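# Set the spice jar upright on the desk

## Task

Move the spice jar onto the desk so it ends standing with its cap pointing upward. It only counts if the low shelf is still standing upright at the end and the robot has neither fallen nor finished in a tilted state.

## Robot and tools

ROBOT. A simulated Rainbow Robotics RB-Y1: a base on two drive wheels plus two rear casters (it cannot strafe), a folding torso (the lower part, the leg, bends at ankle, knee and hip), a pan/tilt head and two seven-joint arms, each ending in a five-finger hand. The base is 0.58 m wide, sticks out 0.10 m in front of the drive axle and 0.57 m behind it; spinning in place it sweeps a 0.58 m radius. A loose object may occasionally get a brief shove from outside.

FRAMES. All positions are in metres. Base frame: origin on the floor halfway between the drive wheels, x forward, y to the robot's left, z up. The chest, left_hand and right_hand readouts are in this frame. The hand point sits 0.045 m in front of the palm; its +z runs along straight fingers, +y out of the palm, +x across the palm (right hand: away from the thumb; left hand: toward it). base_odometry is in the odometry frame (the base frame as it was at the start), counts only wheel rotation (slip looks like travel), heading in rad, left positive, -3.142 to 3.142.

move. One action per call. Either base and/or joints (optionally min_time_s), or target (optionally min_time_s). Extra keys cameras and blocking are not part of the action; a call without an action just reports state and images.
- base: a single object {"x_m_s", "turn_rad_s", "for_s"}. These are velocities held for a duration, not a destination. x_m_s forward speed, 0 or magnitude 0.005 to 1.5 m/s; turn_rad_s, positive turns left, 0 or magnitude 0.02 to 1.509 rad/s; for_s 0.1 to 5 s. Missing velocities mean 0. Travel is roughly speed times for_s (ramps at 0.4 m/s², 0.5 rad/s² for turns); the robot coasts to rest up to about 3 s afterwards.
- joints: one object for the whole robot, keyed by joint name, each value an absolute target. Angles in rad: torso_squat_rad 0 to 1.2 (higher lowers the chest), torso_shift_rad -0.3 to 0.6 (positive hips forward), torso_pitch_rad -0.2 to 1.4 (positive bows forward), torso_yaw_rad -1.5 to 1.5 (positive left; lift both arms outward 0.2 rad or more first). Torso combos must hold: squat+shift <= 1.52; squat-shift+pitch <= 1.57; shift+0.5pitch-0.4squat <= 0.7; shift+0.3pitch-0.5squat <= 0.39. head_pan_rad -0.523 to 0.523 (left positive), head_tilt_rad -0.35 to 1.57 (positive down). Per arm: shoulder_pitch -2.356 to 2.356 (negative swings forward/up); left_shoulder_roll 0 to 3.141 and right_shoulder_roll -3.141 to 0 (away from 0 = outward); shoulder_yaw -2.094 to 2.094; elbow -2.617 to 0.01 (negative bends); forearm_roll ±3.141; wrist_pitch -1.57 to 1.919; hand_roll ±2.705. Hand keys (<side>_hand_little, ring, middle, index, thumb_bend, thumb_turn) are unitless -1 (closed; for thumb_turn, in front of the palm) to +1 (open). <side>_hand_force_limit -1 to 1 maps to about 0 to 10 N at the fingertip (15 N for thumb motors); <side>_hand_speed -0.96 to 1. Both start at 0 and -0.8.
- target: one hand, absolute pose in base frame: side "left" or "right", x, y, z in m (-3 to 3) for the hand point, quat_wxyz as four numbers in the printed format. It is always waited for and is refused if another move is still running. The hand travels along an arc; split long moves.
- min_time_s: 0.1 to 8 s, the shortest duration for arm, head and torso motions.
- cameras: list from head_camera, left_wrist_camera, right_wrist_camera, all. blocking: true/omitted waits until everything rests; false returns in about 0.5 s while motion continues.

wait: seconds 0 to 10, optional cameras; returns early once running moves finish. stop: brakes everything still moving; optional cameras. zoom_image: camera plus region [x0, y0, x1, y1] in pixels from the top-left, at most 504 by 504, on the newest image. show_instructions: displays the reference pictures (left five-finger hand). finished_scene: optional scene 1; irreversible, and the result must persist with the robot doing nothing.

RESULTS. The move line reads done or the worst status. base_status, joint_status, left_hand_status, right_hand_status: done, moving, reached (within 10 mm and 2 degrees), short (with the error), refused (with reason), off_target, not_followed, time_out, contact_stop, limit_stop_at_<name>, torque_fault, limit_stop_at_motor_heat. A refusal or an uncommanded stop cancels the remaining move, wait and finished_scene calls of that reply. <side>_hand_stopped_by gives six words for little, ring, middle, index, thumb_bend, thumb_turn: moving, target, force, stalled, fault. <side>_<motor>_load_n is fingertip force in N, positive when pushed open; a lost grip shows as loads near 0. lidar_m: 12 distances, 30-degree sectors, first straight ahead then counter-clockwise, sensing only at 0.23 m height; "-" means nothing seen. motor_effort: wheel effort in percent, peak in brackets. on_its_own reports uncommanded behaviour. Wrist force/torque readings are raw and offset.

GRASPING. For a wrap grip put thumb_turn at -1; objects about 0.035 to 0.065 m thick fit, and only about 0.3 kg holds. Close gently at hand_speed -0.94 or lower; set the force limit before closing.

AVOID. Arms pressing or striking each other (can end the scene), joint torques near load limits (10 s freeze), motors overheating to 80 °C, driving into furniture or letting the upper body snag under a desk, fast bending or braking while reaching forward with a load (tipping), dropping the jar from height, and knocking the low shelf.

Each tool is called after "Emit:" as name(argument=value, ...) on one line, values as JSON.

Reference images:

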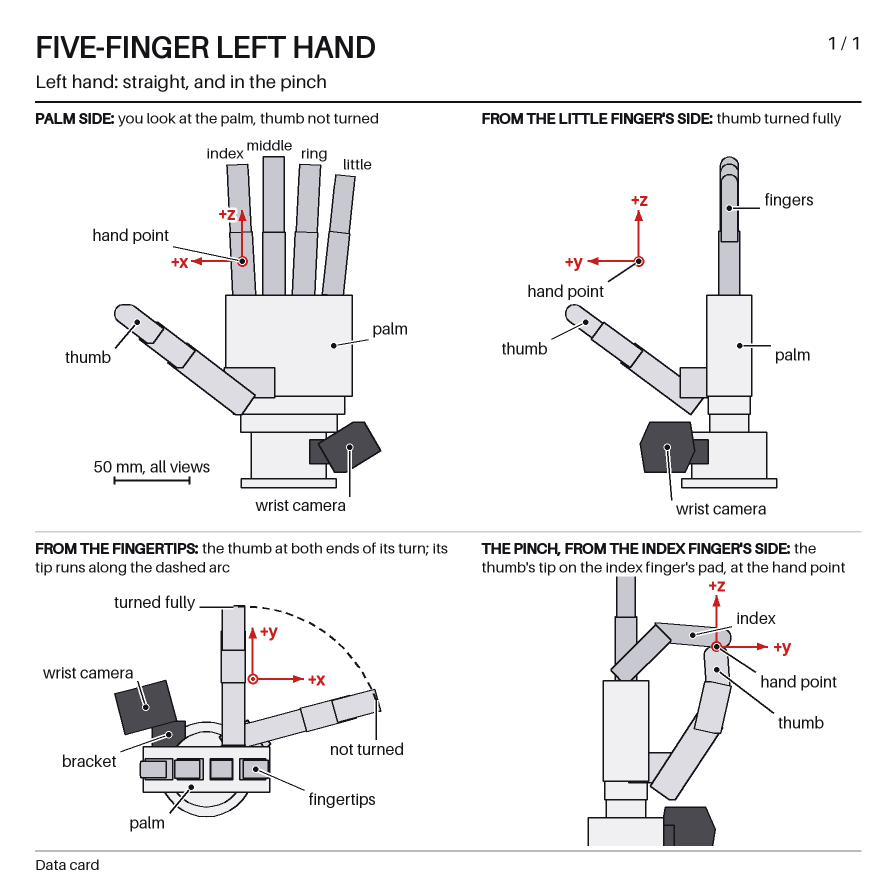

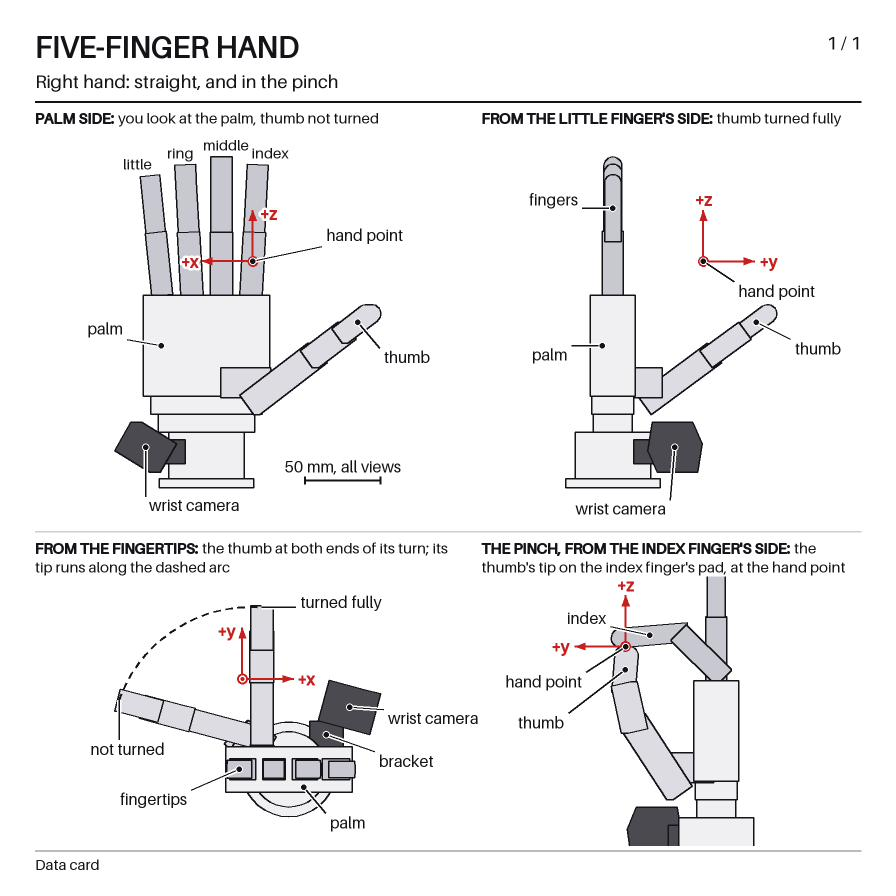

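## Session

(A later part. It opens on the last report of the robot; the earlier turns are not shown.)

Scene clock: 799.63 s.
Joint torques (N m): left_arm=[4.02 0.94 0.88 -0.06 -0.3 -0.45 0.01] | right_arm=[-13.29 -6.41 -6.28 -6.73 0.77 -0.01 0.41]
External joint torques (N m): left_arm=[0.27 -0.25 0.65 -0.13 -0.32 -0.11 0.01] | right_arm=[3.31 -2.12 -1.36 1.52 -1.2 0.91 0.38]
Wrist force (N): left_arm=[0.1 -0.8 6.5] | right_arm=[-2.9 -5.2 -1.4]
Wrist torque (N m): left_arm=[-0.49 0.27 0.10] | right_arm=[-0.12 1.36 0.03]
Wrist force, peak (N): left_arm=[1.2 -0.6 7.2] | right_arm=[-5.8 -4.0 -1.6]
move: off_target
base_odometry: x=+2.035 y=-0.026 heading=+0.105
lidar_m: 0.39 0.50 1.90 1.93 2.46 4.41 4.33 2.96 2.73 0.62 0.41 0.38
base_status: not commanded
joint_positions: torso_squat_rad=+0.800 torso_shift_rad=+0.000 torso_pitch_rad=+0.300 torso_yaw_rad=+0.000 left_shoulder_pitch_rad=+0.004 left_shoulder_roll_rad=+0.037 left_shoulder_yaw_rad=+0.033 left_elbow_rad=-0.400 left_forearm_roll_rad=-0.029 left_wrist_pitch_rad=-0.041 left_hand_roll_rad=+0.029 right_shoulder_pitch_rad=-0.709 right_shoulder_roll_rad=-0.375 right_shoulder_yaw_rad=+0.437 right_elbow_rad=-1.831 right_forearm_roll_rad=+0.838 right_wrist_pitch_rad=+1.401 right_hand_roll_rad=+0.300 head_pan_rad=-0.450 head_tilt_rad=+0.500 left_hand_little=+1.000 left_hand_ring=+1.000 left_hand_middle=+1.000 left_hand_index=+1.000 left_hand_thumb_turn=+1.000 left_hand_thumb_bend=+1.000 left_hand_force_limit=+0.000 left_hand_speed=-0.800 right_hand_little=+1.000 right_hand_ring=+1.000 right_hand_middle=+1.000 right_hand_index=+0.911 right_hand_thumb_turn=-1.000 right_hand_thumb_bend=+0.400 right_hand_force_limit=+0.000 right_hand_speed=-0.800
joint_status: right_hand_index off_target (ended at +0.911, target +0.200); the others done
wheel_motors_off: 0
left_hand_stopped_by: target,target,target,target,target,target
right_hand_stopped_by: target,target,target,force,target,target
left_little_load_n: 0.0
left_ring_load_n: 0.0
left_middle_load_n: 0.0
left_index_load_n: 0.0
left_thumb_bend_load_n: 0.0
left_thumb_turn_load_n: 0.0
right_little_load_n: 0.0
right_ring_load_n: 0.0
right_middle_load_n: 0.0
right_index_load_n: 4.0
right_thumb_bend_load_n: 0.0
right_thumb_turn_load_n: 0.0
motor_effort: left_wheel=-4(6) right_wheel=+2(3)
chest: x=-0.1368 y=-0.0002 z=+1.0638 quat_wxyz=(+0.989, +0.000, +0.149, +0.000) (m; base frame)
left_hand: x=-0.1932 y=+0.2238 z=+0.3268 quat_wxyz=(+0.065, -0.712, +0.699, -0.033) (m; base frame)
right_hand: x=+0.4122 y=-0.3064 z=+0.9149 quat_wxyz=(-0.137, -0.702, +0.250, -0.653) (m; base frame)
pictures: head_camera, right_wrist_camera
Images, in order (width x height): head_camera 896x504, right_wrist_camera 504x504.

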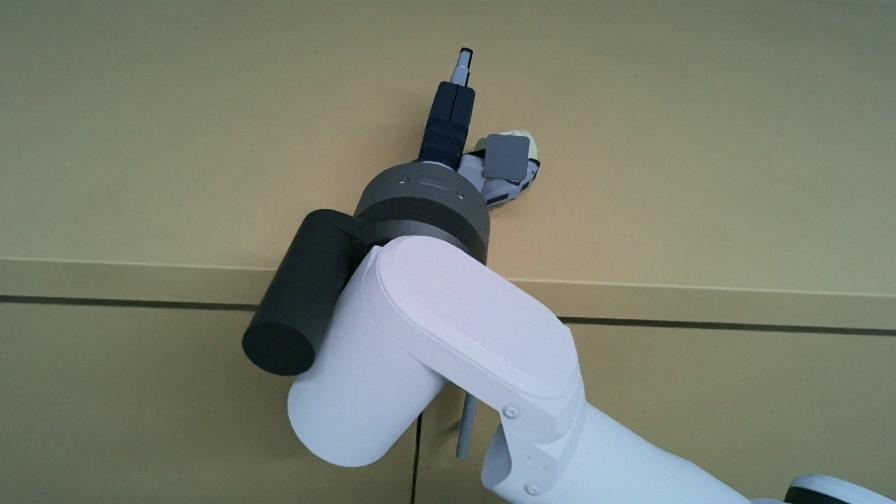

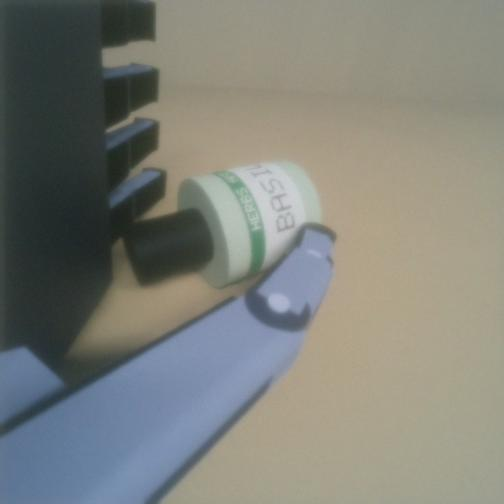

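Emit:
move(joints={"right_hand_index": 1.0, "right_hand_thumb_bend": 0.8})

Emit:
move(target={"side": "right", "x": 0.418, "y": -0.292, "z": 0.914, "quat_wxyz": [0.1379, 0.7022, -0.2505, 0.6520]}, min_time_s=1.0, cameras=["head_camera", "right_wrist_camera"])

Scene clock: 843.17 s.
Joint torques (N m): left_arm=[3.95 0.91 1.21 0.1 -0.19 -0.4 -0.08] | right_arm=[-13.38 -5.76 -5.56 -6.72 0.94 -0.59 0.14]
External joint torques (N m): left_arm=[0.2 -0.28 0.99 0.03 -0.2 -0.05 -0.08] | right_arm=[3.21 -1.46 -0.63 1.53 -1.03 0.32 0.11]
Wrist force (N): left_arm=[0.0 -0.5 7.0] | right_arm=[-5.8 -1.6 -0.7]
Wrist torque (N m): left_arm=[-0.46 0.32 0.11] | right_arm=[-0.31 1.12 -0.10]
Wrist force, peak (N): left_arm=[-0.2 -0.4 7.5] | right_arm=[-6.6 -1.4 -1.0]
move: done
base_odometry: x=+2.035 y=-0.026 heading=+0.105
lidar_m: 0.38 0.50 1.91 1.93 2.46 4.41 4.34 2.95 2.73 0.61 0.41 0.38
base_status: not commanded
joint_positions: torso_squat_rad=+0.800 torso_shift_rad=+0.000 torso_pitch_rad=+0.300 torso_yaw_rad=+0.000 left_shoulder_pitch_rad=+0.004 left_shoulder_roll_rad=+0.037 left_shoulder_yaw_rad=+0.033 left_elbow_rad=-0.400 left_forearm_roll_rad=-0.029 left_wrist_pitch_rad=-0.041 left_hand_roll_rad=+0.029 right_shoulder_pitch_rad=-0.709 right_shoulder_roll_rad=-0.376 right_shoulder_yaw_rad=+0.437 right_elbow_rad=-1.831 right_forearm_roll_rad=+0.838 right_wrist_pitch_rad=+1.401 right_hand_roll_rad=+0.300 head_pan_rad=-0.450 head_tilt_rad=+0.500 left_hand_little=+1.000 left_hand_ring=+1.000 left_hand_middle=+1.000 left_hand_index=+1.000 left_hand_thumb_turn=+1.000 left_hand_thumb_bend=+1.000 left_hand_force_limit=+0.000 left_hand_speed=-0.800 right_hand_little=+1.000 right_hand_ring=+1.000 right_hand_middle=+1.000 right_hand_index=+1.000 right_hand_thumb_turn=-1.000 right_hand_thumb_bend=+0.800 right_hand_force_limit=+0.000 right_hand_speed=-0.800
joint_status: all done
wheel_motors_off: 0
left_hand_stopped_by: target,target,target,target,target,target
right_hand_stopped_by: target,target,target,target,target,target
left_little_load_n: 0.0
left_ring_load_n: 0.0
left_middle_load_n: 0.0
left_index_load_n: 0.5
left_thumb_bend_load_n: 0.0
left_thumb_turn_load_n: 0.0
right_little_load_n: 0.0
right_ring_load_n: 0.0
right_middle_load_n: 0.0
right_index_load_n: -0.5
right_thumb_bend_load_n: 0.0
right_thumb_turn_load_n: 0.0
motor_effort: left_wheel=-4(5) right_wheel=+3(3)
chest: x=-0.1368 y=-0.0002 z=+1.0638 quat_wxyz=(+0.989, +0.000, +0.149, +0.000) (m; base frame)
left_hand: x=-0.1932 y=+0.2238 z=+0.3268 quat_wxyz=(+0.065, -0.712, +0.699, -0.033) (m; base frame)
right_hand: x=+0.4121 y=-0.3066 z=+0.9148 quat_wxyz=(-0.138, -0.702, +0.251, -0.653) (m; base frame)
pictures: none

Scene clock: 844.50 s.
Joint torques (N m): left_arm=[3.88 0.66 1.08 0.15 -0.27 -0.24 0.02] | right_arm=[-17.86 -1.95 -3.24 -6.48 1.05 -0.53 -0.3]
External joint torques (N m): left_arm=[0.13 -0.52 0.85 0.08 -0.29 0.1 0.02] | right_arm=[-0.75 1.81 1.5 1.81 -0.92 0.37 -0.33]
Wrist force (N): left_arm=[0.1 -0.1 6.6] | right_arm=[-5.0 -1.1 -0.6]
Wrist torque (N m): left_arm=[-0.41 0.32 0.11] | right_arm=[-0.30 1.24 -0.18]
Wrist force, peak (N): left_arm=[0.5 -1.3 7.5] | right_arm=[-6.5 -1.4 -0.6]
move: done
base_odometry: x=+2.035 y=-0.026 heading=+0.105
lidar_m: 0.39 0.50 1.90 1.93 2.46 4.41 4.34 2.95 2.73 0.61 0.41 0.38
base_status: not commanded
joint_positions: torso_squat_rad=+0.800 torso_shift_rad=+0.000 torso_pitch_rad=+0.300 torso_yaw_rad=+0.000 left_shoulder_pitch_rad=+0.004 left_shoulder_roll_rad=+0.037 left_shoulder_yaw_rad=+0.033 left_elbow_rad=-0.400 left_forearm_roll_rad=-0.029 left_wrist_pitch_rad=-0.041 left_hand_roll_rad=+0.029 right_shoulder_pitch_rad=-0.744 right_shoulder_roll_rad=-0.343 right_shoulder_yaw_rad=+0.454 right_elbow_rad=-1.786 right_forearm_roll_rad=+0.855 right_wrist_pitch_rad=+1.409 right_hand_roll_rad=+0.294 head_pan_rad=-0.450 head_tilt_rad=+0.500 left_hand_little=+1.000 left_hand_ring=+1.000 left_hand_middle=+1.000 left_hand_index=+1.000 left_hand_thumb_turn=+1.000 left_hand_thumb_bend=+1.000 left_hand_force_limit=+0.000 left_hand_speed=-0.800 right_hand_little=+1.000 right_hand_ring=+1.000 right_hand_middle=+1.000 right_hand_index=+1.000 right_hand_thumb_turn=-1.000 right_hand_thumb_bend=+0.800 right_hand_force_limit=+0.000 right_hand_speed=-0.800
joint_status: all done
wheel_motors_off: 0
left_hand_stopped_by: target,target,target,target,target,target
right_hand_stopped_by: target,target,target,target,target,target
left_little_load_n: 0.0
left_ring_load_n: 0.0
left_middle_load_n: 0.0
left_index_load_n: 0.0
left_thumb_bend_load_n: 0.0
left_thumb_turn_load_n: 0.0
right_little_load_n: 0.0
right_ring_load_n: 0.0
right_middle_load_n: 0.0
right_index_load_n: -0.5
right_thumb_bend_load_n: 0.0
right_thumb_turn_load_n: 0.5
motor_effort: left_wheel=-5(5) right_wheel=+3(3)
chest: x=-0.1368 y=-0.0002 z=+1.0638 quat_wxyz=(+0.989, +0.000, +0.149, +0.000) (m; base frame)
left_hand: x=-0.1932 y=+0.2238 z=+0.3268 quat_wxyz=(+0.065, -0.712, +0.699, -0.033) (m; base frame)
right_hand: x=+0.4176 y=-0.2921 z=+0.9150 quat_wxyz=(-0.137, -0.702, +0.250, -0.653) (m; base frame)
right_hand_status: reached (checked arc, planned for 1.0 s): 1 mm and 0.2 deg off.
pictures: head_camera, right_wrist_camera
Images, in order (width x height): head_camera 896x504, right_wrist_camera 504x504.

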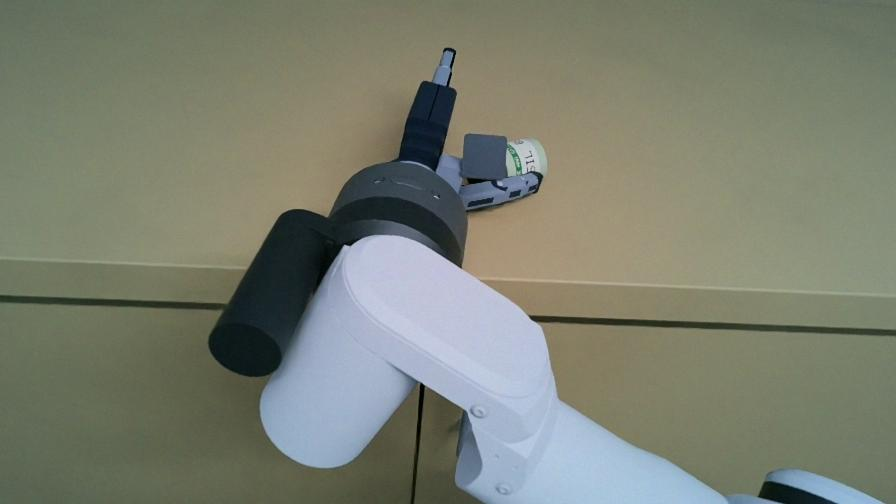

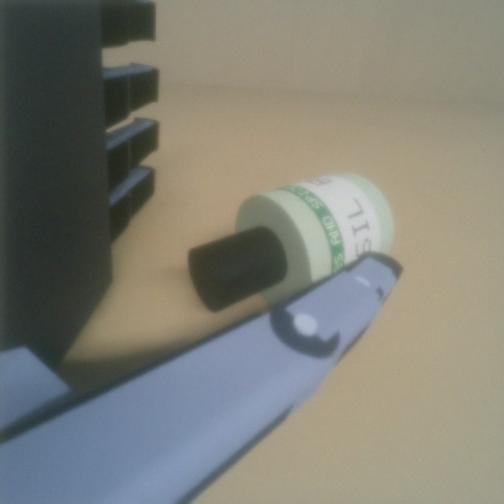

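Emit:
move(joints={"right_hand_index": 0.4, "right_hand_force_limit": -0.6}, cameras=["right_wrist_camera"])

Emit:
move(joints={"right_hand_thumb_bend": 0.3, "right_hand_force_limit": -0.6}, cameras=["head_camera", "right_wrist_camera"])

Scene clock: 854.90 s.
Joint torques (N m): left_arm=[3.65 0.97 0.92 0.13 -0.4 -0.32 -0.07] | right_arm=[-17.1 -2.41 -3.58 -6.42 0.88 -0.56 -0.39]
External joint torques (N m): left_arm=[-0.1 -0.22 0.69 0.06 -0.42 0.02 -0.07] | right_arm=[0.02 1.35 1.16 1.86 -1.09 0.33 -0.42]
Wrist force (N): left_arm=[0.9 0.2 5.7] | right_arm=[-4.8 -3.1 0.1]
Wrist torque (N m): left_arm=[-0.30 0.17 0.13] | right_arm=[-0.25 1.19 -0.13]
Wrist force, peak (N): left_arm=[0.7 0.5 7.4] | right_arm=[-5.2 -3.3 -0.1]
move: off_target
base_odometry: x=+2.035 y=-0.026 heading=+0.105
lidar_m: 0.39 0.50 1.90 1.93 2.46 4.41 4.33 2.95 2.73 0.61 0.41 0.38
base_status: not commanded
joint_positions: torso_squat_rad=+0.800 torso_shift_rad=+0.000 torso_pitch_rad=+0.300 torso_yaw_rad=+0.000 left_shoulder_pitch_rad=+0.004 left_shoulder_roll_rad=+0.037 left_shoulder_yaw_rad=+0.033 left_elbow_rad=-0.400 left_forearm_roll_rad=-0.029 left_wrist_pitch_rad=-0.041 left_hand_roll_rad=+0.029 right_shoulder_pitch_rad=-0.744 right_shoulder_roll_rad=-0.343 right_shoulder_yaw_rad=+0.454 right_elbow_rad=-1.786 right_forearm_roll_rad=+0.855 right_wrist_pitch_rad=+1.409 right_hand_roll_rad=+0.294 head_pan_rad=-0.450 head_tilt_rad=+0.500 left_hand_little=+1.000 left_hand_ring=+1.000 left_hand_middle=+1.000 left_hand_index=+1.000 left_hand_thumb_turn=+1.000 left_hand_thumb_bend=+1.000 left_hand_force_limit=+0.000 left_hand_speed=-0.800 right_hand_little=+1.000 right_hand_ring=+1.000 right_hand_middle=+1.000 right_hand_index=+0.984 right_hand_thumb_turn=-1.000 right_hand_thumb_bend=+0.800 right_hand_force_limit=-0.600 right_hand_speed=-0.800
joint_status: right_hand_index off_target (ended at +0.984, target +0.400); the others done
wheel_motors_off: 0
left_hand_stopped_by: target,target,target,target,target,target
right_hand_stopped_by: target,target,target,force,target,target
left_little_load_n: 0.0
left_ring_load_n: 0.0
left_middle_load_n: 0.0
left_index_load_n: 0.0
left_thumb_bend_load_n: 0.0
left_thumb_turn_load_n: 0.0
right_little_load_n: 0.0
right_ring_load_n: 0.0
right_middle_load_n: 0.0
right_index_load_n: 1.5
right_thumb_bend_load_n: 0.0
right_thumb_turn_load_n: 0.0
motor_effort: left_wheel=-4(5) right_wheel=+3(3)
chest: x=-0.1368 y=-0.0002 z=+1.0638 quat_wxyz=(+0.989, +0.000, +0.149, +0.000) (m; base frame)
left_hand: x=-0.1932 y=+0.2238 z=+0.3268 quat_wxyz=(+0.065, -0.712, +0.699, -0.033) (m; base frame)
right_hand: x=+0.4177 y=-0.2920 z=+0.9151 quat_wxyz=(-0.137, -0.702, +0.250, -0.653) (m; base frame)
pictures: right_wrist_camera
Images, in order (width x height): right_wrist_camera 504x504.

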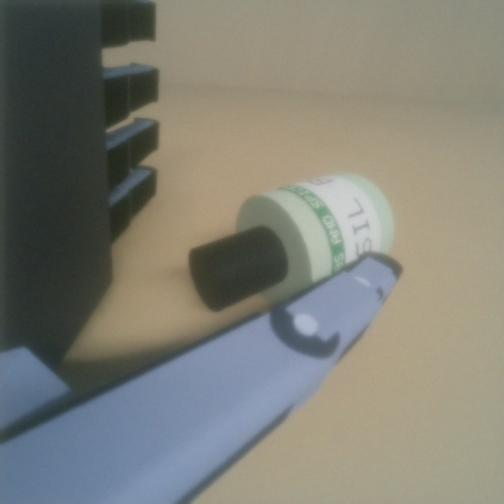

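Scene clock: 857.13 s.
Joint torques (N m): left_arm=[3.97 1.33 1.47 0.04 -0.28 -0.31 -0.07] | right_arm=[-17.43 -2.25 -3.72 -6.36 0.95 -0.42 -0.25]
External joint torques (N m): left_arm=[0.21 0.15 1.24 -0.03 -0.3 0.03 -0.07] | right_arm=[-0.31 1.51 1.02 1.93 -1.02 0.48 -0.28]
Wrist force (N): left_arm=[0.4 -0.3 6.8] | right_arm=[-5.0 -3.4 0.0]
Wrist torque (N m): left_arm=[-0.47 0.26 0.10] | right_arm=[-0.29 1.22 -0.17]
Wrist force, peak (N): left_arm=[0.1 -0.3 7.5] | right_arm=[-5.1 -3.5 -0.4]
move: done
base_odometry: x=+2.035 y=-0.026 heading=+0.105
lidar_m: 0.39 0.50 1.90 1.93 2.46 4.40 4.33 2.95 2.73 0.61 0.41 0.38
base_status: not commanded
joint_positions: torso_squat_rad=+0.800 torso_shift_rad=+0.000 torso_pitch_rad=+0.300 torso_yaw_rad=+0.000 left_shoulder_pitch_rad=+0.004 left_shoulder_roll_rad=+0.037 left_shoulder_yaw_rad=+0.033 left_elbow_rad=-0.400 left_forearm_roll_rad=-0.029 left_wrist_pitch_rad=-0.041 left_hand_roll_rad=+0.029 right_shoulder_pitch_rad=-0.744 right_shoulder_roll_rad=-0.343 right_shoulder_yaw_rad=+0.454 right_elbow_rad=-1.786 right_forearm_roll_rad=+0.855 right_wrist_pitch_rad=+1.409 right_hand_roll_rad=+0.294 head_pan_rad=-0.450 head_tilt_rad=+0.500 left_hand_little=+1.000 left_hand_ring=+1.000 left_hand_middle=+1.000 left_hand_index=+1.000 left_hand_thumb_turn=+1.000 left_hand_thumb_bend=+1.000 left_hand_force_limit=+0.000 left_hand_speed=-0.800 right_hand_little=+1.000 right_hand_ring=+1.000 right_hand_middle=+1.000 right_hand_index=+0.984 right_hand_thumb_turn=-1.000 right_hand_thumb_bend=+0.300 right_hand_force_limit=-0.600 right_hand_speed=-0.800
joint_status: all done
wheel_motors_off: 0
left_hand_stopped_by: target,target,target,target,target,target
right_hand_stopped_by: target,target,target,force,target,target
left_little_load_n: 0.0
left_ring_load_n: 0.0
left_middle_load_n: 0.0
left_index_load_n: 0.0
left_thumb_bend_load_n: 0.0
left_thumb_turn_load_n: 0.0
right_little_load_n: 0.0
right_ring_load_n: 0.0
right_middle_load_n: 0.0
right_index_load_n: 2.0
right_thumb_bend_load_n: 0.0
right_thumb_turn_load_n: 0.5
motor_effort: left_wheel=-4(5) right_wheel=+3(3)
chest: x=-0.1368 y=-0.0002 z=+1.0638 quat_wxyz=(+0.989, +0.000, +0.149, +0.000) (m; base frame)
left_hand: x=-0.1932 y=+0.2238 z=+0.3268 quat_wxyz=(+0.065, -0.712, +0.699, -0.033) (m; base frame)
right_hand: x=+0.4177 y=-0.2920 z=+0.9151 quat_wxyz=(-0.137, -0.702, +0.250, -0.653) (m; base frame)
pictures: head_camera, right_wrist_camera
Images, in order (width x height): head_camera 896x504, right_wrist_camera 504x504.

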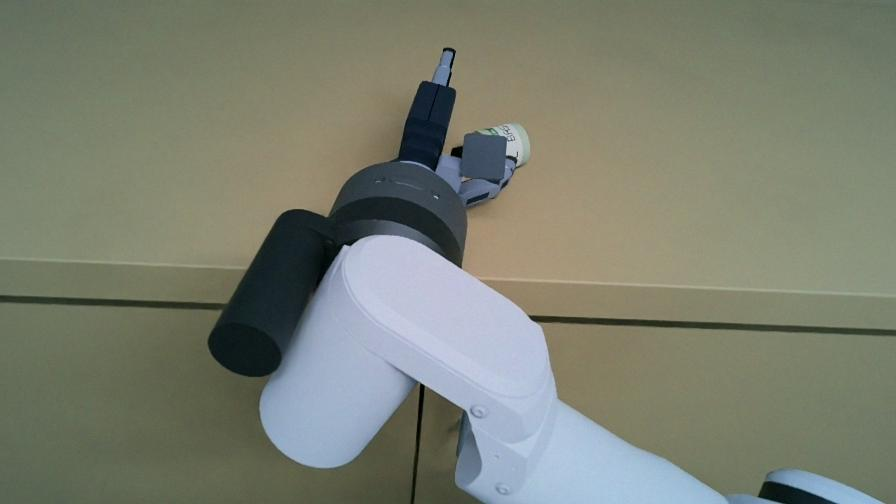

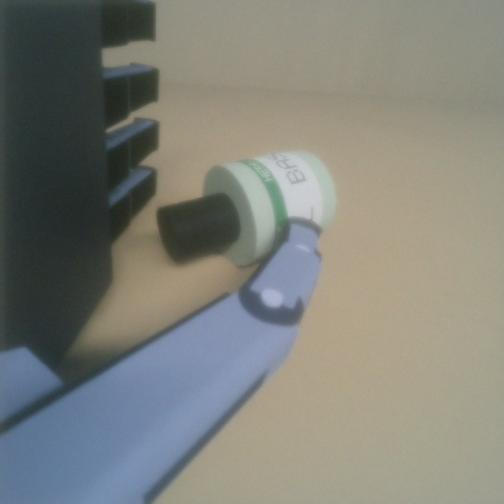

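Emit:
move(joints={"right_hand_index": 1.0, "right_hand_thumb_bend": 0.9})

Emit:
move(target={"side": "right", "x": 0.425, "y": -0.290, "z": 0.921, "quat_wxyz": [0.1379, 0.7022, -0.2505, 0.6520]}, min_time_s=1.0)

Emit:
move(joints={"right_hand_index": 0.35, "right_hand_force_limit": -0.5}, cameras=["head_camera", "right_wrist_camera"])

Scene clock: 874.80 s.
Joint torques (N m): left_arm=[3.94 1.43 0.87 0.04 -0.27 -0.42 -0.09] | right_arm=[-16.9 -2.64 -3.53 -6.39 1.07 -0.88 -0.27]
External joint torques (N m): left_arm=[0.18 0.25 0.64 -0.02 -0.29 -0.08 -0.09] | right_arm=[0.21 1.12 1.21 1.9 -0.9 0.02 -0.31]
Wrist force (N): left_arm=[0.3 -1.0 6.7] | right_arm=[-5.0 -0.9 -1.1]
Wrist torque (N m): left_arm=[-0.57 0.25 0.14] | right_arm=[-0.29 1.19 -0.19]
Wrist force, peak (N): left_arm=[0.2 -0.6 7.7] | right_arm=[-5.1 -3.6 -0.5]
move: done
base_odometry: x=+2.035 y=-0.026 heading=+0.105
lidar_m: 0.39 0.50 1.90 1.93 2.45 4.41 4.34 2.95 2.73 0.60 0.41 0.37
base_status: not commanded
joint_positions: torso_squat_rad=+0.800 torso_shift_rad=+0.000 torso_pitch_rad=+0.300 torso_yaw_rad=+0.000 left_shoulder_pitch_rad=+0.004 left_shoulder_roll_rad=+0.037 left_shoulder_yaw_rad=+0.033 left_elbow_rad=-0.400 left_forearm_roll_rad=-0.029 left_wrist_pitch_rad=-0.041 left_hand_roll_rad=+0.029 right_shoulder_pitch_rad=-0.744 right_shoulder_roll_rad=-0.343 right_shoulder_yaw_rad=+0.454 right_elbow_rad=-1.786 right_forearm_roll_rad=+0.855 right_wrist_pitch_rad=+1.409 right_hand_roll_rad=+0.294 head_pan_rad=-0.450 head_tilt_rad=+0.500 left_hand_little=+1.000 left_hand_ring=+1.000 left_hand_middle=+1.000 left_hand_index=+1.000 left_hand_thumb_turn=+1.000 left_hand_thumb_bend=+1.000 left_hand_force_limit=+0.000 left_hand_speed=-0.800 right_hand_little=+1.000 right_hand_ring=+1.000 right_hand_middle=+1.000 right_hand_index=+1.000 right_hand_thumb_turn=-1.000 right_hand_thumb_bend=+0.900 right_hand_force_limit=-0.600 right_hand_speed=-0.800
joint_status: all done
wheel_motors_off: 0
left_hand_stopped_by: target,target,target,target,target,target
right_hand_stopped_by: target,target,target,target,target,target
left_little_load_n: 0.0
left_ring_load_n: 0.0
left_middle_load_n: 0.0
left_index_load_n: 0.0
left_thumb_bend_load_n: 0.0
left_thumb_turn_load_n: 0.0
right_little_load_n: 0.0
right_ring_load_n: 0.0
right_middle_load_n: 0.0
right_index_load_n: -1.5
right_thumb_bend_load_n: 0.0
right_thumb_turn_load_n: 0.0
motor_effort: left_wheel=-5(6) right_wheel=+3(3)
chest: x=-0.1368 y=-0.0002 z=+1.0638 quat_wxyz=(+0.989, +0.000, +0.149, +0.000) (m; base frame)
left_hand: x=-0.1932 y=+0.2238 z=+0.3268 quat_wxyz=(+0.065, -0.712, +0.699, -0.033) (m; base frame)
right_hand: x=+0.4177 y=-0.2920 z=+0.9150 quat_wxyz=(-0.137, -0.702, +0.250, -0.653) (m; base frame)
pictures: none

Scene clock: 876.13 s.
Joint torques (N m): left_arm=[3.86 0.84 1.25 -0.06 -0.22 -0.41 -0.03] | right_arm=[-19.67 -3.17 -6.07 -7.2 1.53 -0.63 0.2]
External joint torques (N m): left_arm=[0.1 -0.35 1.02 -0.12 -0.23 -0.06 -0.03] | right_arm=[-2.06 0.68 -1.35 1.05 -0.43 0.28 0.17]
Wrist force (N): left_arm=[0.4 -1.0 5.8] | right_arm=[-8.3 -1.9 -0.7]
Wrist torque (N m): left_arm=[-0.52 0.16 0.18] | right_arm=[-0.28 1.07 -0.27]
Wrist force, peak (N): left_arm=[0.5 -0.2 7.1] | right_arm=[-8.4 -1.9 -0.7]
move: done
base_odometry: x=+2.035 y=-0.026 heading=+0.105
lidar_m: 0.38 0.50 1.90 1.93 2.46 4.40 4.34 2.95 2.73 0.61 0.40 0.38
base_status: not commanded
joint_positions: torso_squat_rad=+0.800 torso_shift_rad=+0.000 torso_pitch_rad=+0.300 torso_yaw_rad=+0.000 left_shoulder_pitch_rad=+0.004 left_shoulder_roll_rad=+0.037 left_shoulder_yaw_rad=+0.033 left_elbow_rad=-0.400 left_forearm_roll_rad=-0.029 left_wrist_pitch_rad=-0.041 left_hand_roll_rad=+0.029 right_shoulder_pitch_rad=-0.775 right_shoulder_roll_rad=-0.337 right_shoulder_yaw_rad=+0.444 right_elbow_rad=-1.761 right_forearm_roll_rad=+0.844 right_wrist_pitch_rad=+1.410 right_hand_roll_rad=+0.304 head_pan_rad=-0.450 head_tilt_rad=+0.500 left_hand_little=+1.000 left_hand_ring=+1.000 left_hand_middle=+1.000 left_hand_index=+1.000 left_hand_thumb_turn=+1.000 left_hand_thumb_bend=+1.000 left_hand_force_limit=+0.000 left_hand_speed=-0.800 right_hand_little=+1.000 right_hand_ring=+1.000 right_hand_middle=+1.000 right_hand_index=+1.000 right_hand_thumb_turn=-1.000 right_hand_thumb_bend=+0.900 right_hand_force_limit=-0.600 right_hand_speed=-0.800
joint_status: all done
wheel_motors_off: 0
left_hand_stopped_by: target,target,target,target,target,target
right_hand_stopped_by: target,target,target,target,target,target
left_little_load_n: 0.5
left_ring_load_n: 0.0
left_middle_load_n: 0.0
left_index_load_n: 0.0
left_thumb_bend_load_n: -0.5
left_thumb_turn_load_n: 0.0
right_little_load_n: 0.0
right_ring_load_n: 0.0
right_middle_load_n: 0.0
right_index_load_n: 0.0
right_thumb_bend_load_n: 0.0
right_thumb_turn_load_n: 0.0
motor_effort: left_wheel=-4(5) right_wheel=+3(3)
chest: x=-0.1368 y=-0.0002 z=+1.0638 quat_wxyz=(+0.989, +0.000, +0.149, +0.000) (m; base frame)
left_hand: x=-0.1933 y=+0.2238 z=+0.3268 quat_wxyz=(+0.065, -0.712, +0.699, -0.033) (m; base frame)
right_hand: x=+0.4246 y=-0.2900 z=+0.9211 quat_wxyz=(-0.138, -0.702, +0.250, -0.652) (m; base frame)
right_hand_status: reached (checked arc, planned for 1.0 s): 0 mm and 0.1 deg off.
pictures: none

Scene clock: 877.80 s.
Joint torques (N m): left_arm=[4.05 0.8 0.81 0.11 -0.3 -0.35 0.04] | right_arm=[-20.05 -3.27 -5.95 -7.19 1.5 -0.61 0.21]
External joint torques (N m): left_arm=[0.29 -0.39 0.58 0.04 -0.31 -0.01 0.04] | right_arm=[-2.43 0.58 -1.23 1.06 -0.46 0.31 0.17]
Wrist force (N): left_arm=[0.3 0.1 6.2] | right_arm=[-8.1 -1.8 -0.4]
Wrist torque (N m): left_arm=[-0.34 0.23 0.13] | right_arm=[-0.28 1.04 -0.24]
Wrist force, peak (N): left_arm=[1.1 -0.8 7.3] | right_arm=[-8.2 -2.0 -1.1]
move: done
base_odometry: x=+2.035 y=-0.026 heading=+0.105
lidar_m: 0.39 0.50 1.91 1.93 2.46 4.41 4.34 2.95 2.73 0.61 0.41 0.38
base_status: not commanded
joint_positions: torso_squat_rad=+0.800 torso_shift_rad=+0.000 torso_pitch_rad=+0.300 torso_yaw_rad=+0.000 left_shoulder_pitch_rad=+0.004 left_shoulder_roll_rad=+0.037 left_shoulder_yaw_rad=+0.033 left_elbow_rad=-0.400 left_forearm_roll_rad=-0.029 left_wrist_pitch_rad=-0.041 left_hand_roll_rad=+0.029 right_shoulder_pitch_rad=-0.775 right_shoulder_roll_rad=-0.337 right_shoulder_yaw_rad=+0.444 right_elbow_rad=-1.761 right_forearm_roll_rad=+0.844 right_wrist_pitch_rad=+1.410 right_hand_roll_rad=+0.304 head_pan_rad=-0.450 head_tilt_rad=+0.500 left_hand_little=+1.000 left_hand_ring=+1.000 left_hand_middle=+1.000 left_hand_index=+1.000 left_hand_thumb_turn=+1.000 left_hand_thumb_bend=+1.000 left_hand_force_limit=+0.000 left_hand_speed=-0.800 right_hand_little=+1.000 right_hand_ring=+1.000 right_hand_middle=+1.000 right_hand_index=+0.350 right_hand_thumb_turn=-1.000 right_hand_thumb_bend=+0.900 right_hand_force_limit=-0.500 right_hand_speed=-0.800
joint_status: all done
wheel_motors_off: 0
left_hand_stopped_by: target,target,target,target,target,target
right_hand_stopped_by: target,target,target,target,target,target
left_little_load_n: 0.0
left_ring_load_n: 0.0
left_middle_load_n: 0.0
left_index_load_n: 0.0
left_thumb_bend_load_n: 0.0
left_thumb_turn_load_n: 0.0
right_little_load_n: 0.0
right_ring_load_n: 0.0
right_middle_load_n: 0.0
right_index_load_n: 0.0
right_thumb_bend_load_n: 0.0
right_thumb_turn_load_n: 0.0
motor_effort: left_wheel=-5(5) right_wheel=+3(3)
chest: x=-0.1368 y=-0.0002 z=+1.0638 quat_wxyz=(+0.989, +0.000, +0.149, +0.000) (m; base frame)
left_hand: x=-0.1933 y=+0.2238 z=+0.3268 quat_wxyz=(+0.065, -0.712, +0.699, -0.033) (m; base frame)
right_hand: x=+0.4246 y=-0.2900 z=+0.9211 quat_wxyz=(-0.138, -0.702, +0.250, -0.652) (m; base frame)
pictures: head_camera, right_wrist_camera
Images, in order (width x height): head_camera 896x504, right_wrist_camera 504x504.

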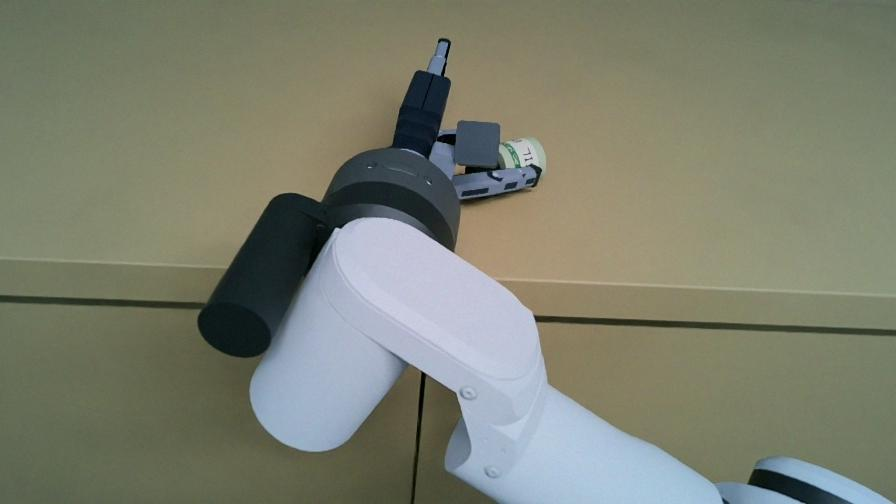

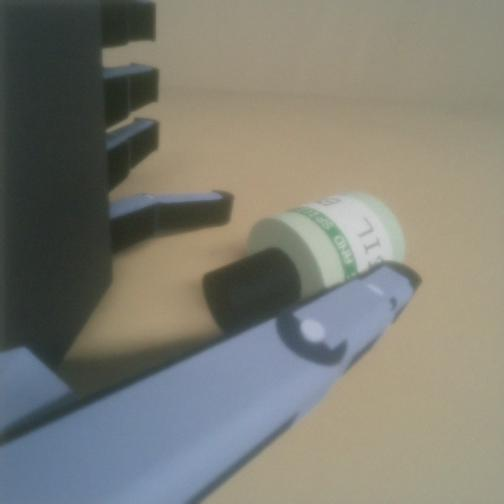

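Emit:
move(joints={"right_hand_thumb_bend": 0.3, "right_hand_middle": 0.45, "right_hand_force_limit": -0.4}, cameras=["head_camera", "right_wrist_camera"])

Scene clock: 907.53 s.
Joint torques (N m): left_arm=[4.04 1.23 0.93 -0.02 -0.22 -0.3 0.05] | right_arm=[-20.07 -3.47 -6.08 -7.01 1.59 -0.81 0.24]
External joint torques (N m): left_arm=[0.28 0.05 0.7 -0.09 -0.23 0.05 0.05] | right_arm=[-2.45 0.39 -1.36 1.24 -0.37 0.1 0.2]
Wrist force (N): left_arm=[0.5 -0.7 6.1] | right_arm=[-8.2 -1.5 -1.0]
Wrist torque (N m): left_arm=[-0.49 0.21 0.13] | right_arm=[-0.21 1.07 -0.24]
Wrist force, peak (N): left_arm=[0.5 0.0 7.4] | right_arm=[-8.5 -2.3 -0.7]
move: done
base_odometry: x=+2.035 y=-0.026 heading=+0.105
lidar_m: 0.39 0.49 1.91 1.93 2.46 4.41 4.34 2.95 2.73 0.61 0.41 0.38
base_status: not commanded
joint_positions: torso_squat_rad=+0.800 torso_shift_rad=+0.000 torso_pitch_rad=+0.300 torso_yaw_rad=+0.000 left_shoulder_pitch_rad=+0.004 left_shoulder_roll_rad=+0.037 left_shoulder_yaw_rad=+0.033 left_elbow_rad=-0.400 left_forearm_roll_rad=-0.029 left_wrist_pitch_rad=-0.041 left_hand_roll_rad=+0.029 right_shoulder_pitch_rad=-0.775 right_shoulder_roll_rad=-0.337 right_shoulder_yaw_rad=+0.444 right_elbow_rad=-1.761 right_forearm_roll_rad=+0.844 right_wrist_pitch_rad=+1.410 right_hand_roll_rad=+0.304 head_pan_rad=-0.450 head_tilt_rad=+0.500 left_hand_little=+1.000 left_hand_ring=+1.000 left_hand_middle=+1.000 left_hand_index=+1.000 left_hand_thumb_turn=+1.000 left_hand_thumb_bend=+1.000 left_hand_force_limit=+0.000 left_hand_speed=-0.800 right_hand_little=+1.000 right_hand_ring=+1.000 right_hand_middle=+0.450 right_hand_index=+0.350 right_hand_thumb_turn=-1.000 right_hand_thumb_bend=+0.300 right_hand_force_limit=-0.400 right_hand_speed=-0.800
joint_status: all done
wheel_motors_off: 0
left_hand_stopped_by: target,target,target,target,target,target
right_hand_stopped_by: target,target,target,target,target,target
left_little_load_n: 0.0
left_ring_load_n: 0.0
left_middle_load_n: 0.0
left_index_load_n: 0.5
left_thumb_bend_load_n: 0.0
left_thumb_turn_load_n: 0.0
right_little_load_n: 0.0
right_ring_load_n: 0.0
right_middle_load_n: 0.0
right_index_load_n: 0.0
right_thumb_bend_load_n: 0.0
right_thumb_turn_load_n: 0.0
motor_effort: left_wheel=-5(5) right_wheel=+3(3)
chest: x=-0.1368 y=-0.0002 z=+1.0638 quat_wxyz=(+0.989, +0.000, +0.149, +0.000) (m; base frame)
left_hand: x=-0.1933 y=+0.2238 z=+0.3268 quat_wxyz=(+0.065, -0.712, +0.699, -0.033) (m; base frame)
right_hand: x=+0.4246 y=-0.2900 z=+0.9211 quat_wxyz=(-0.138, -0.702, +0.250, -0.652) (m; base frame)
pictures: head_camera, right_wrist_camera
Images, in order (width x height): head_camera 896x504, right_wrist_camera 504x504.

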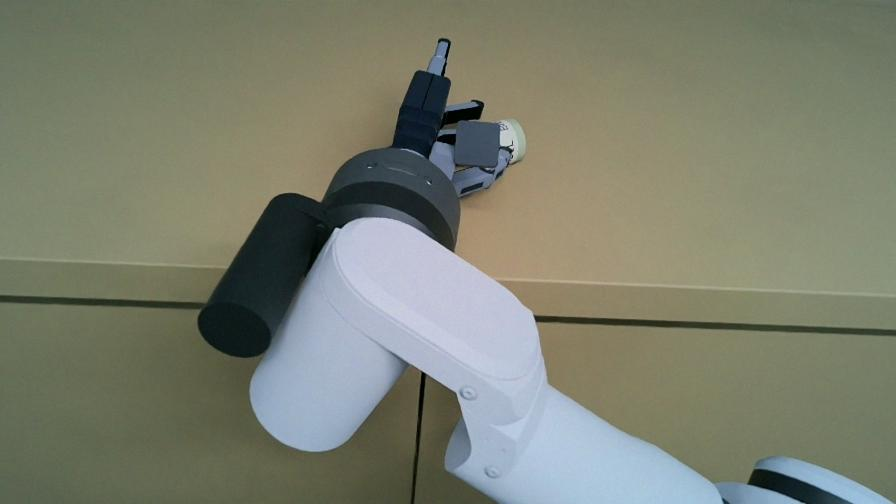

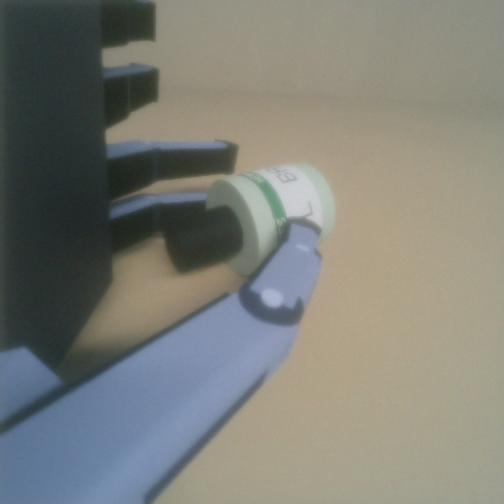

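Emit:
move(joints={"right_hand_index": -0.1, "right_hand_middle": 0.0, "right_hand_force_limit": -0.3}, cameras=["right_wrist_camera"])

Scene clock: 912.90 s.
Joint torques (N m): left_arm=[4.09 0.95 1.12 0.1 -0.29 -0.25 -0.02] | right_arm=[-20.18 -2.93 -5.71 -6.95 1.62 -0.78 0.2]
External joint torques (N m): left_arm=[0.34 -0.24 0.89 0.03 -0.31 0.09 -0.02] | right_arm=[-2.56 0.93 -1 1.29 -0.35 0.13 0.17]
Wrist force (N): left_arm=[0.0 0.2 6.3] | right_arm=[-7.8 -1.7 -0.6]
Wrist torque (N m): left_arm=[-0.33 0.30 0.10] | right_arm=[-0.24 1.00 -0.22]
Wrist force, peak (N): left_arm=[1.2 0.2 7.2] | right_arm=[-8.6 -2.1 -0.6]
move: off_target
base_odometry: x=+2.035 y=-0.026 heading=+0.105
lidar_m: 0.39 0.49 1.90 1.93 2.46 4.41 4.34 2.95 2.73 0.62 0.41 0.38
base_status: not commanded
joint_positions: torso_squat_rad=+0.800 torso_shift_rad=+0.000 torso_pitch_rad=+0.300 torso_yaw_rad=+0.000 left_shoulder_pitch_rad=+0.004 left_shoulder_roll_rad=+0.037 left_shoulder_yaw_rad=+0.033 left_elbow_rad=-0.400 left_forearm_roll_rad=-0.029 left_wrist_pitch_rad=-0.041 left_hand_roll_rad=+0.029 right_shoulder_pitch_rad=-0.775 right_shoulder_roll_rad=-0.337 right_shoulder_yaw_rad=+0.444 right_elbow_rad=-1.761 right_forearm_roll_rad=+0.844 right_wrist_pitch_rad=+1.410 right_hand_roll_rad=+0.304 head_pan_rad=-0.450 head_tilt_rad=+0.500 left_hand_little=+1.000 left_hand_ring=+1.000 left_hand_middle=+1.000 left_hand_index=+1.000 left_hand_thumb_turn=+1.000 left_hand_thumb_bend=+1.000 left_hand_force_limit=+0.000 left_hand_speed=-0.800 right_hand_little=+1.000 right_hand_ring=+1.000 right_hand_middle=+0.212 right_hand_index=+0.206 right_hand_thumb_turn=-1.000 right_hand_thumb_bend=+0.302 right_hand_force_limit=-0.300 right_hand_speed=-0.800
joint_status: right_hand_middle off_target (ended at +0.212, target +0.000); right_hand_index off_target (ended at +0.206, target -0.100); the others done
wheel_motors_off: 0
left_hand_stopped_by: target,target,target,target,target,target
right_hand_stopped_by: target,target,force,force,target,target
left_little_load_n: 0.0
left_ring_load_n: 0.0
left_middle_load_n: 0.0
left_index_load_n: 0.0
left_thumb_bend_load_n: 0.0
left_thumb_turn_load_n: 0.0
right_little_load_n: 0.0
right_ring_load_n: 0.0
right_middle_load_n: 4.5
right_index_load_n: 5.0
right_thumb_bend_load_n: 6.0
right_thumb_turn_load_n: 0.5
motor_effort: left_wheel=-4(6) right_wheel=+3(3)
chest: x=-0.1368 y=-0.0002 z=+1.0638 quat_wxyz=(+0.989, +0.000, +0.149, +0.000) (m; base frame)
left_hand: x=-0.1933 y=+0.2238 z=+0.3268 quat_wxyz=(+0.065, -0.712, +0.699, -0.033) (m; base frame)
right_hand: x=+0.4246 y=-0.2900 z=+0.9211 quat_wxyz=(-0.138, -0.702, +0.250, -0.652) (m; base frame)
pictures: right_wrist_camera
Images, in order (width x height): right_wrist_camera 504x504.

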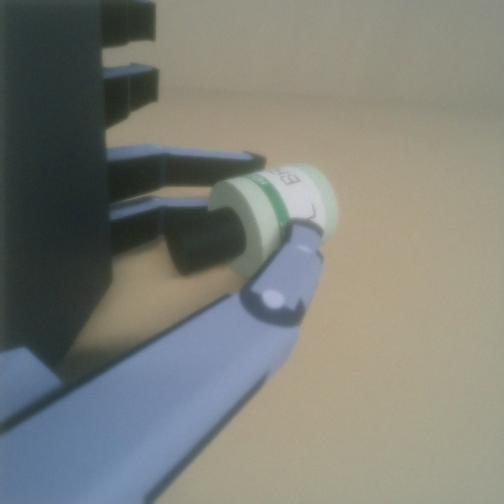

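Emit:
move(joints={"right_hand_index": -0.2, "right_hand_middle": -0.2, "right_hand_thumb_bend": 0.0, "right_hand_force_limit": 0.2, "right_hand_speed": -0.9})

Emit:
move(target={"side": "right", "x": 0.42, "y": -0.290, "z": 1.0, "quat_wxyz": [0.1379, 0.7022, -0.2505, 0.6520]}, min_time_s=2.5, cameras=["head_camera", "right_wrist_camera"])

Scene clock: 920.13 s.
Joint torques (N m): left_arm=[3.93 1.41 0.81 0.05 -0.34 -0.35 0.04] | right_arm=[-19.95 -2.99 -6.02 -7.09 1.52 -0.68 0.15]
External joint torques (N m): left_arm=[0.18 0.22 0.58 -0.02 -0.36 -0.01 0.04] | right_arm=[-2.34 0.87 -1.3 1.15 -0.45 0.24 0.11]
Wrist force (N): left_arm=[0.7 0.2 7.0] | right_arm=[-7.9 -2.0 -0.5]
Wrist torque (N m): left_arm=[-0.35 0.21 0.13] | right_arm=[-0.31 1.04 -0.25]
Wrist force, peak (N): left_arm=[0.3 -0.2 7.6] | right_arm=[-8.4 -1.9 -0.4]
move: off_target
base_odometry: x=+2.035 y=-0.026 heading=+0.105
lidar_m: 0.39 0.50 1.90 1.93 2.46 4.41 4.34 2.96 2.73 0.60 0.42 0.38
base_status: not commanded
joint_positions: torso_squat_rad=+0.800 torso_shift_rad=+0.000 torso_pitch_rad=+0.300 torso_yaw_rad=+0.000 left_shoulder_pitch_rad=+0.004 left_shoulder_roll_rad=+0.037 left_shoulder_yaw_rad=+0.033 left_elbow_rad=-0.400 left_forearm_roll_rad=-0.029 left_wrist_pitch_rad=-0.041 left_hand_roll_rad=+0.029 right_shoulder_pitch_rad=-0.775 right_shoulder_roll_rad=-0.337 right_shoulder_yaw_rad=+0.444 right_elbow_rad=-1.761 right_forearm_roll_rad=+0.844 right_wrist_pitch_rad=+1.410 right_hand_roll_rad=+0.304 head_pan_rad=-0.450 head_tilt_rad=+0.500 left_hand_little=+1.000 left_hand_ring=+1.000 left_hand_middle=+1.000 left_hand_index=+1.000 left_hand_thumb_turn=+1.000 left_hand_thumb_bend=+1.000 left_hand_force_limit=+0.000 left_hand_speed=-0.800 right_hand_little=+1.000 right_hand_ring=+1.000 right_hand_middle=+0.205 right_hand_index=+0.199 right_hand_thumb_turn=-1.000 right_hand_thumb_bend=+0.293 right_hand_force_limit=+0.200 right_hand_speed=-0.900
joint_status: right_hand_middle off_target (ended at +0.205, target -0.200); right_hand_index off_target (ended at +0.199, target -0.200); right_hand_thumb_bend off_target (ended at +0.293, target +0.000); the others done
wheel_motors_off: 0
left_hand_stopped_by: target,target,target,target,target,target
right_hand_stopped_by: target,target,force,force,force,target
left_little_load_n: 0.0
left_ring_load_n: 0.0
left_middle_load_n: 0.0
left_index_load_n: 0.0
left_thumb_bend_load_n: 0.0
left_thumb_turn_load_n: 0.0
right_little_load_n: 0.0
right_ring_load_n: 0.0
right_middle_load_n: 6.5
right_index_load_n: 8.0
right_thumb_bend_load_n: 9.0
right_thumb_turn_load_n: 0.5
motor_effort: left_wheel=-4(6) right_wheel=+3(3)
chest: x=-0.1368 y=-0.0002 z=+1.0638 quat_wxyz=(+0.989, +0.000, +0.149, +0.000) (m; base frame)
left_hand: x=-0.1933 y=+0.2238 z=+0.3268 quat_wxyz=(+0.065, -0.712, +0.699, -0.033) (m; base frame)
right_hand: x=+0.4246 y=-0.2900 z=+0.9211 quat_wxyz=(-0.138, -0.702, +0.250, -0.652) (m; base frame)
pictures: none

Scene clock: 922.97 s.
Joint torques (N m): left_arm=[4.26 1.3 1.12 0.3 -0.26 -0.27 0.08] | right_arm=[-21.08 -7.21 -5.94 -8.14 1.34 -1.2 0.05]
External joint torques (N m): left_arm=[0.5 0.12 0.9 0.23 -0.27 0.07 0.08] | right_arm=[-2.66 -2.79 -1.35 -0.86 -0.39 0.13 0.01]
Wrist force (N): left_arm=[0.4 -0.6 6.7] | right_arm=[-7.9 -2.1 -0.3]
Wrist torque (N m): left_arm=[-0.51 0.23 0.15] | right_arm=[-0.35 0.93 -0.24]
Wrist force, peak (N): left_arm=[0.4 -0.5 7.4] | right_arm=[-8.9 -2.3 -0.5]
move: done
base_odometry: x=+2.035 y=-0.026 heading=+0.105
lidar_m: 0.38 0.49 1.90 1.93 2.46 4.41 4.34 2.95 2.72 0.62 0.41 0.38
base_status: not commanded
joint_positions: torso_squat_rad=+0.800 torso_shift_rad=+0.000 torso_pitch_rad=+0.300 torso_yaw_rad=+0.000 left_shoulder_pitch_rad=+0.004 left_shoulder_roll_rad=+0.037 left_shoulder_yaw_rad=+0.033 left_elbow_rad=-0.400 left_forearm_roll_rad=-0.029 left_wrist_pitch_rad=-0.041 left_hand_roll_rad=+0.029 right_shoulder_pitch_rad=-0.892 right_shoulder_roll_rad=-0.339 right_shoulder_yaw_rad=+0.362 right_elbow_rad=-1.904 right_forearm_roll_rad=+0.756 right_wrist_pitch_rad=+1.534 right_hand_roll_rad=+0.529 head_pan_rad=-0.450 head_tilt_rad=+0.500 left_hand_little=+1.000 left_hand_ring=+1.000 left_hand_middle=+1.000 left_hand_index=+1.000 left_hand_thumb_turn=+1.000 left_hand_thumb_bend=+1.000 left_hand_force_limit=+0.000 left_hand_speed=-0.800 right_hand_little=+1.000 right_hand_ring=+1.000 right_hand_middle=+0.205 right_hand_index=+0.199 right_hand_thumb_turn=-1.000 right_hand_thumb_bend=+0.293 right_hand_force_limit=+0.200 right_hand_speed=-0.900
joint_status: all done
wheel_motors_off: 0
left_hand_stopped_by: target,target,target,target,target,target
right_hand_stopped_by: target,target,force,force,force,target
left_little_load_n: 0.0
left_ring_load_n: 0.0
left_middle_load_n: 0.0
left_index_load_n: 0.0
left_thumb_bend_load_n: 0.0
left_thumb_turn_load_n: 0.0
right_little_load_n: 0.0
right_ring_load_n: 0.0
right_middle_load_n: 6.5
right_index_load_n: 7.5
right_thumb_bend_load_n: 9.5
right_thumb_turn_load_n: 1.0
motor_effort: left_wheel=-5(5) right_wheel=+3(3)
chest: x=-0.1368 y=-0.0002 z=+1.0638 quat_wxyz=(+0.989, +0.000, +0.149, +0.000) (m; base frame)
left_hand: x=-0.1933 y=+0.2238 z=+0.3268 quat_wxyz=(+0.065, -0.712, +0.699, -0.033) (m; base frame)
right_hand: x=+0.4202 y=-0.2896 z=+0.9993 quat_wxyz=(-0.138, -0.702, +0.250, -0.653) (m; base frame)
right_hand_status: reached (checked arc, planned for 2.5 s): 1 mm and 0.2 deg off.
pictures: head_camera, right_wrist_camera
Images, in order (width x height): head_camera 896x504, right_wrist_camera 504x504.

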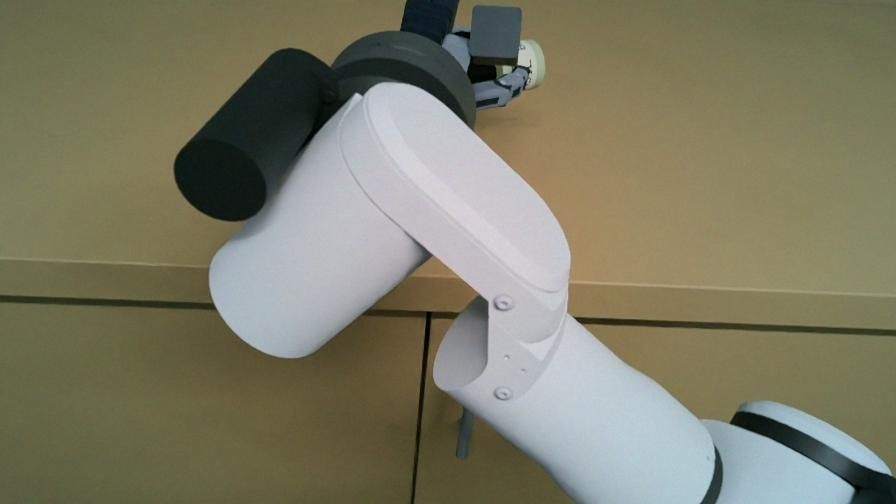

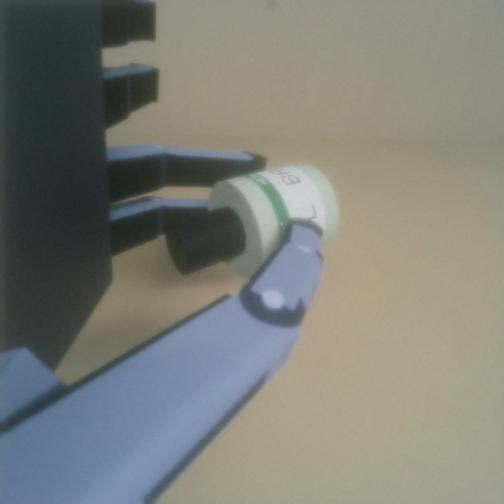

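Emit:
zoom_image(camera="head_camera", region=[440, 0, 600, 120])

Emit:
zoom_image(camera="right_wrist_camera", region=[100, 100, 380, 340])

Scaled by 3.150 from the camera's 896x504 image, which has a finer 1280x720 frame.

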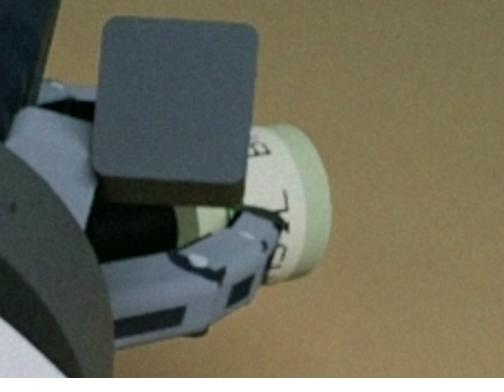

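Scaled by 1.800 from the camera's 504x504 image, which has a finer 720x720 frame.

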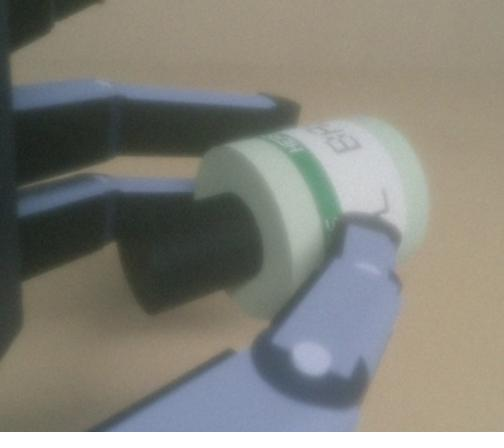

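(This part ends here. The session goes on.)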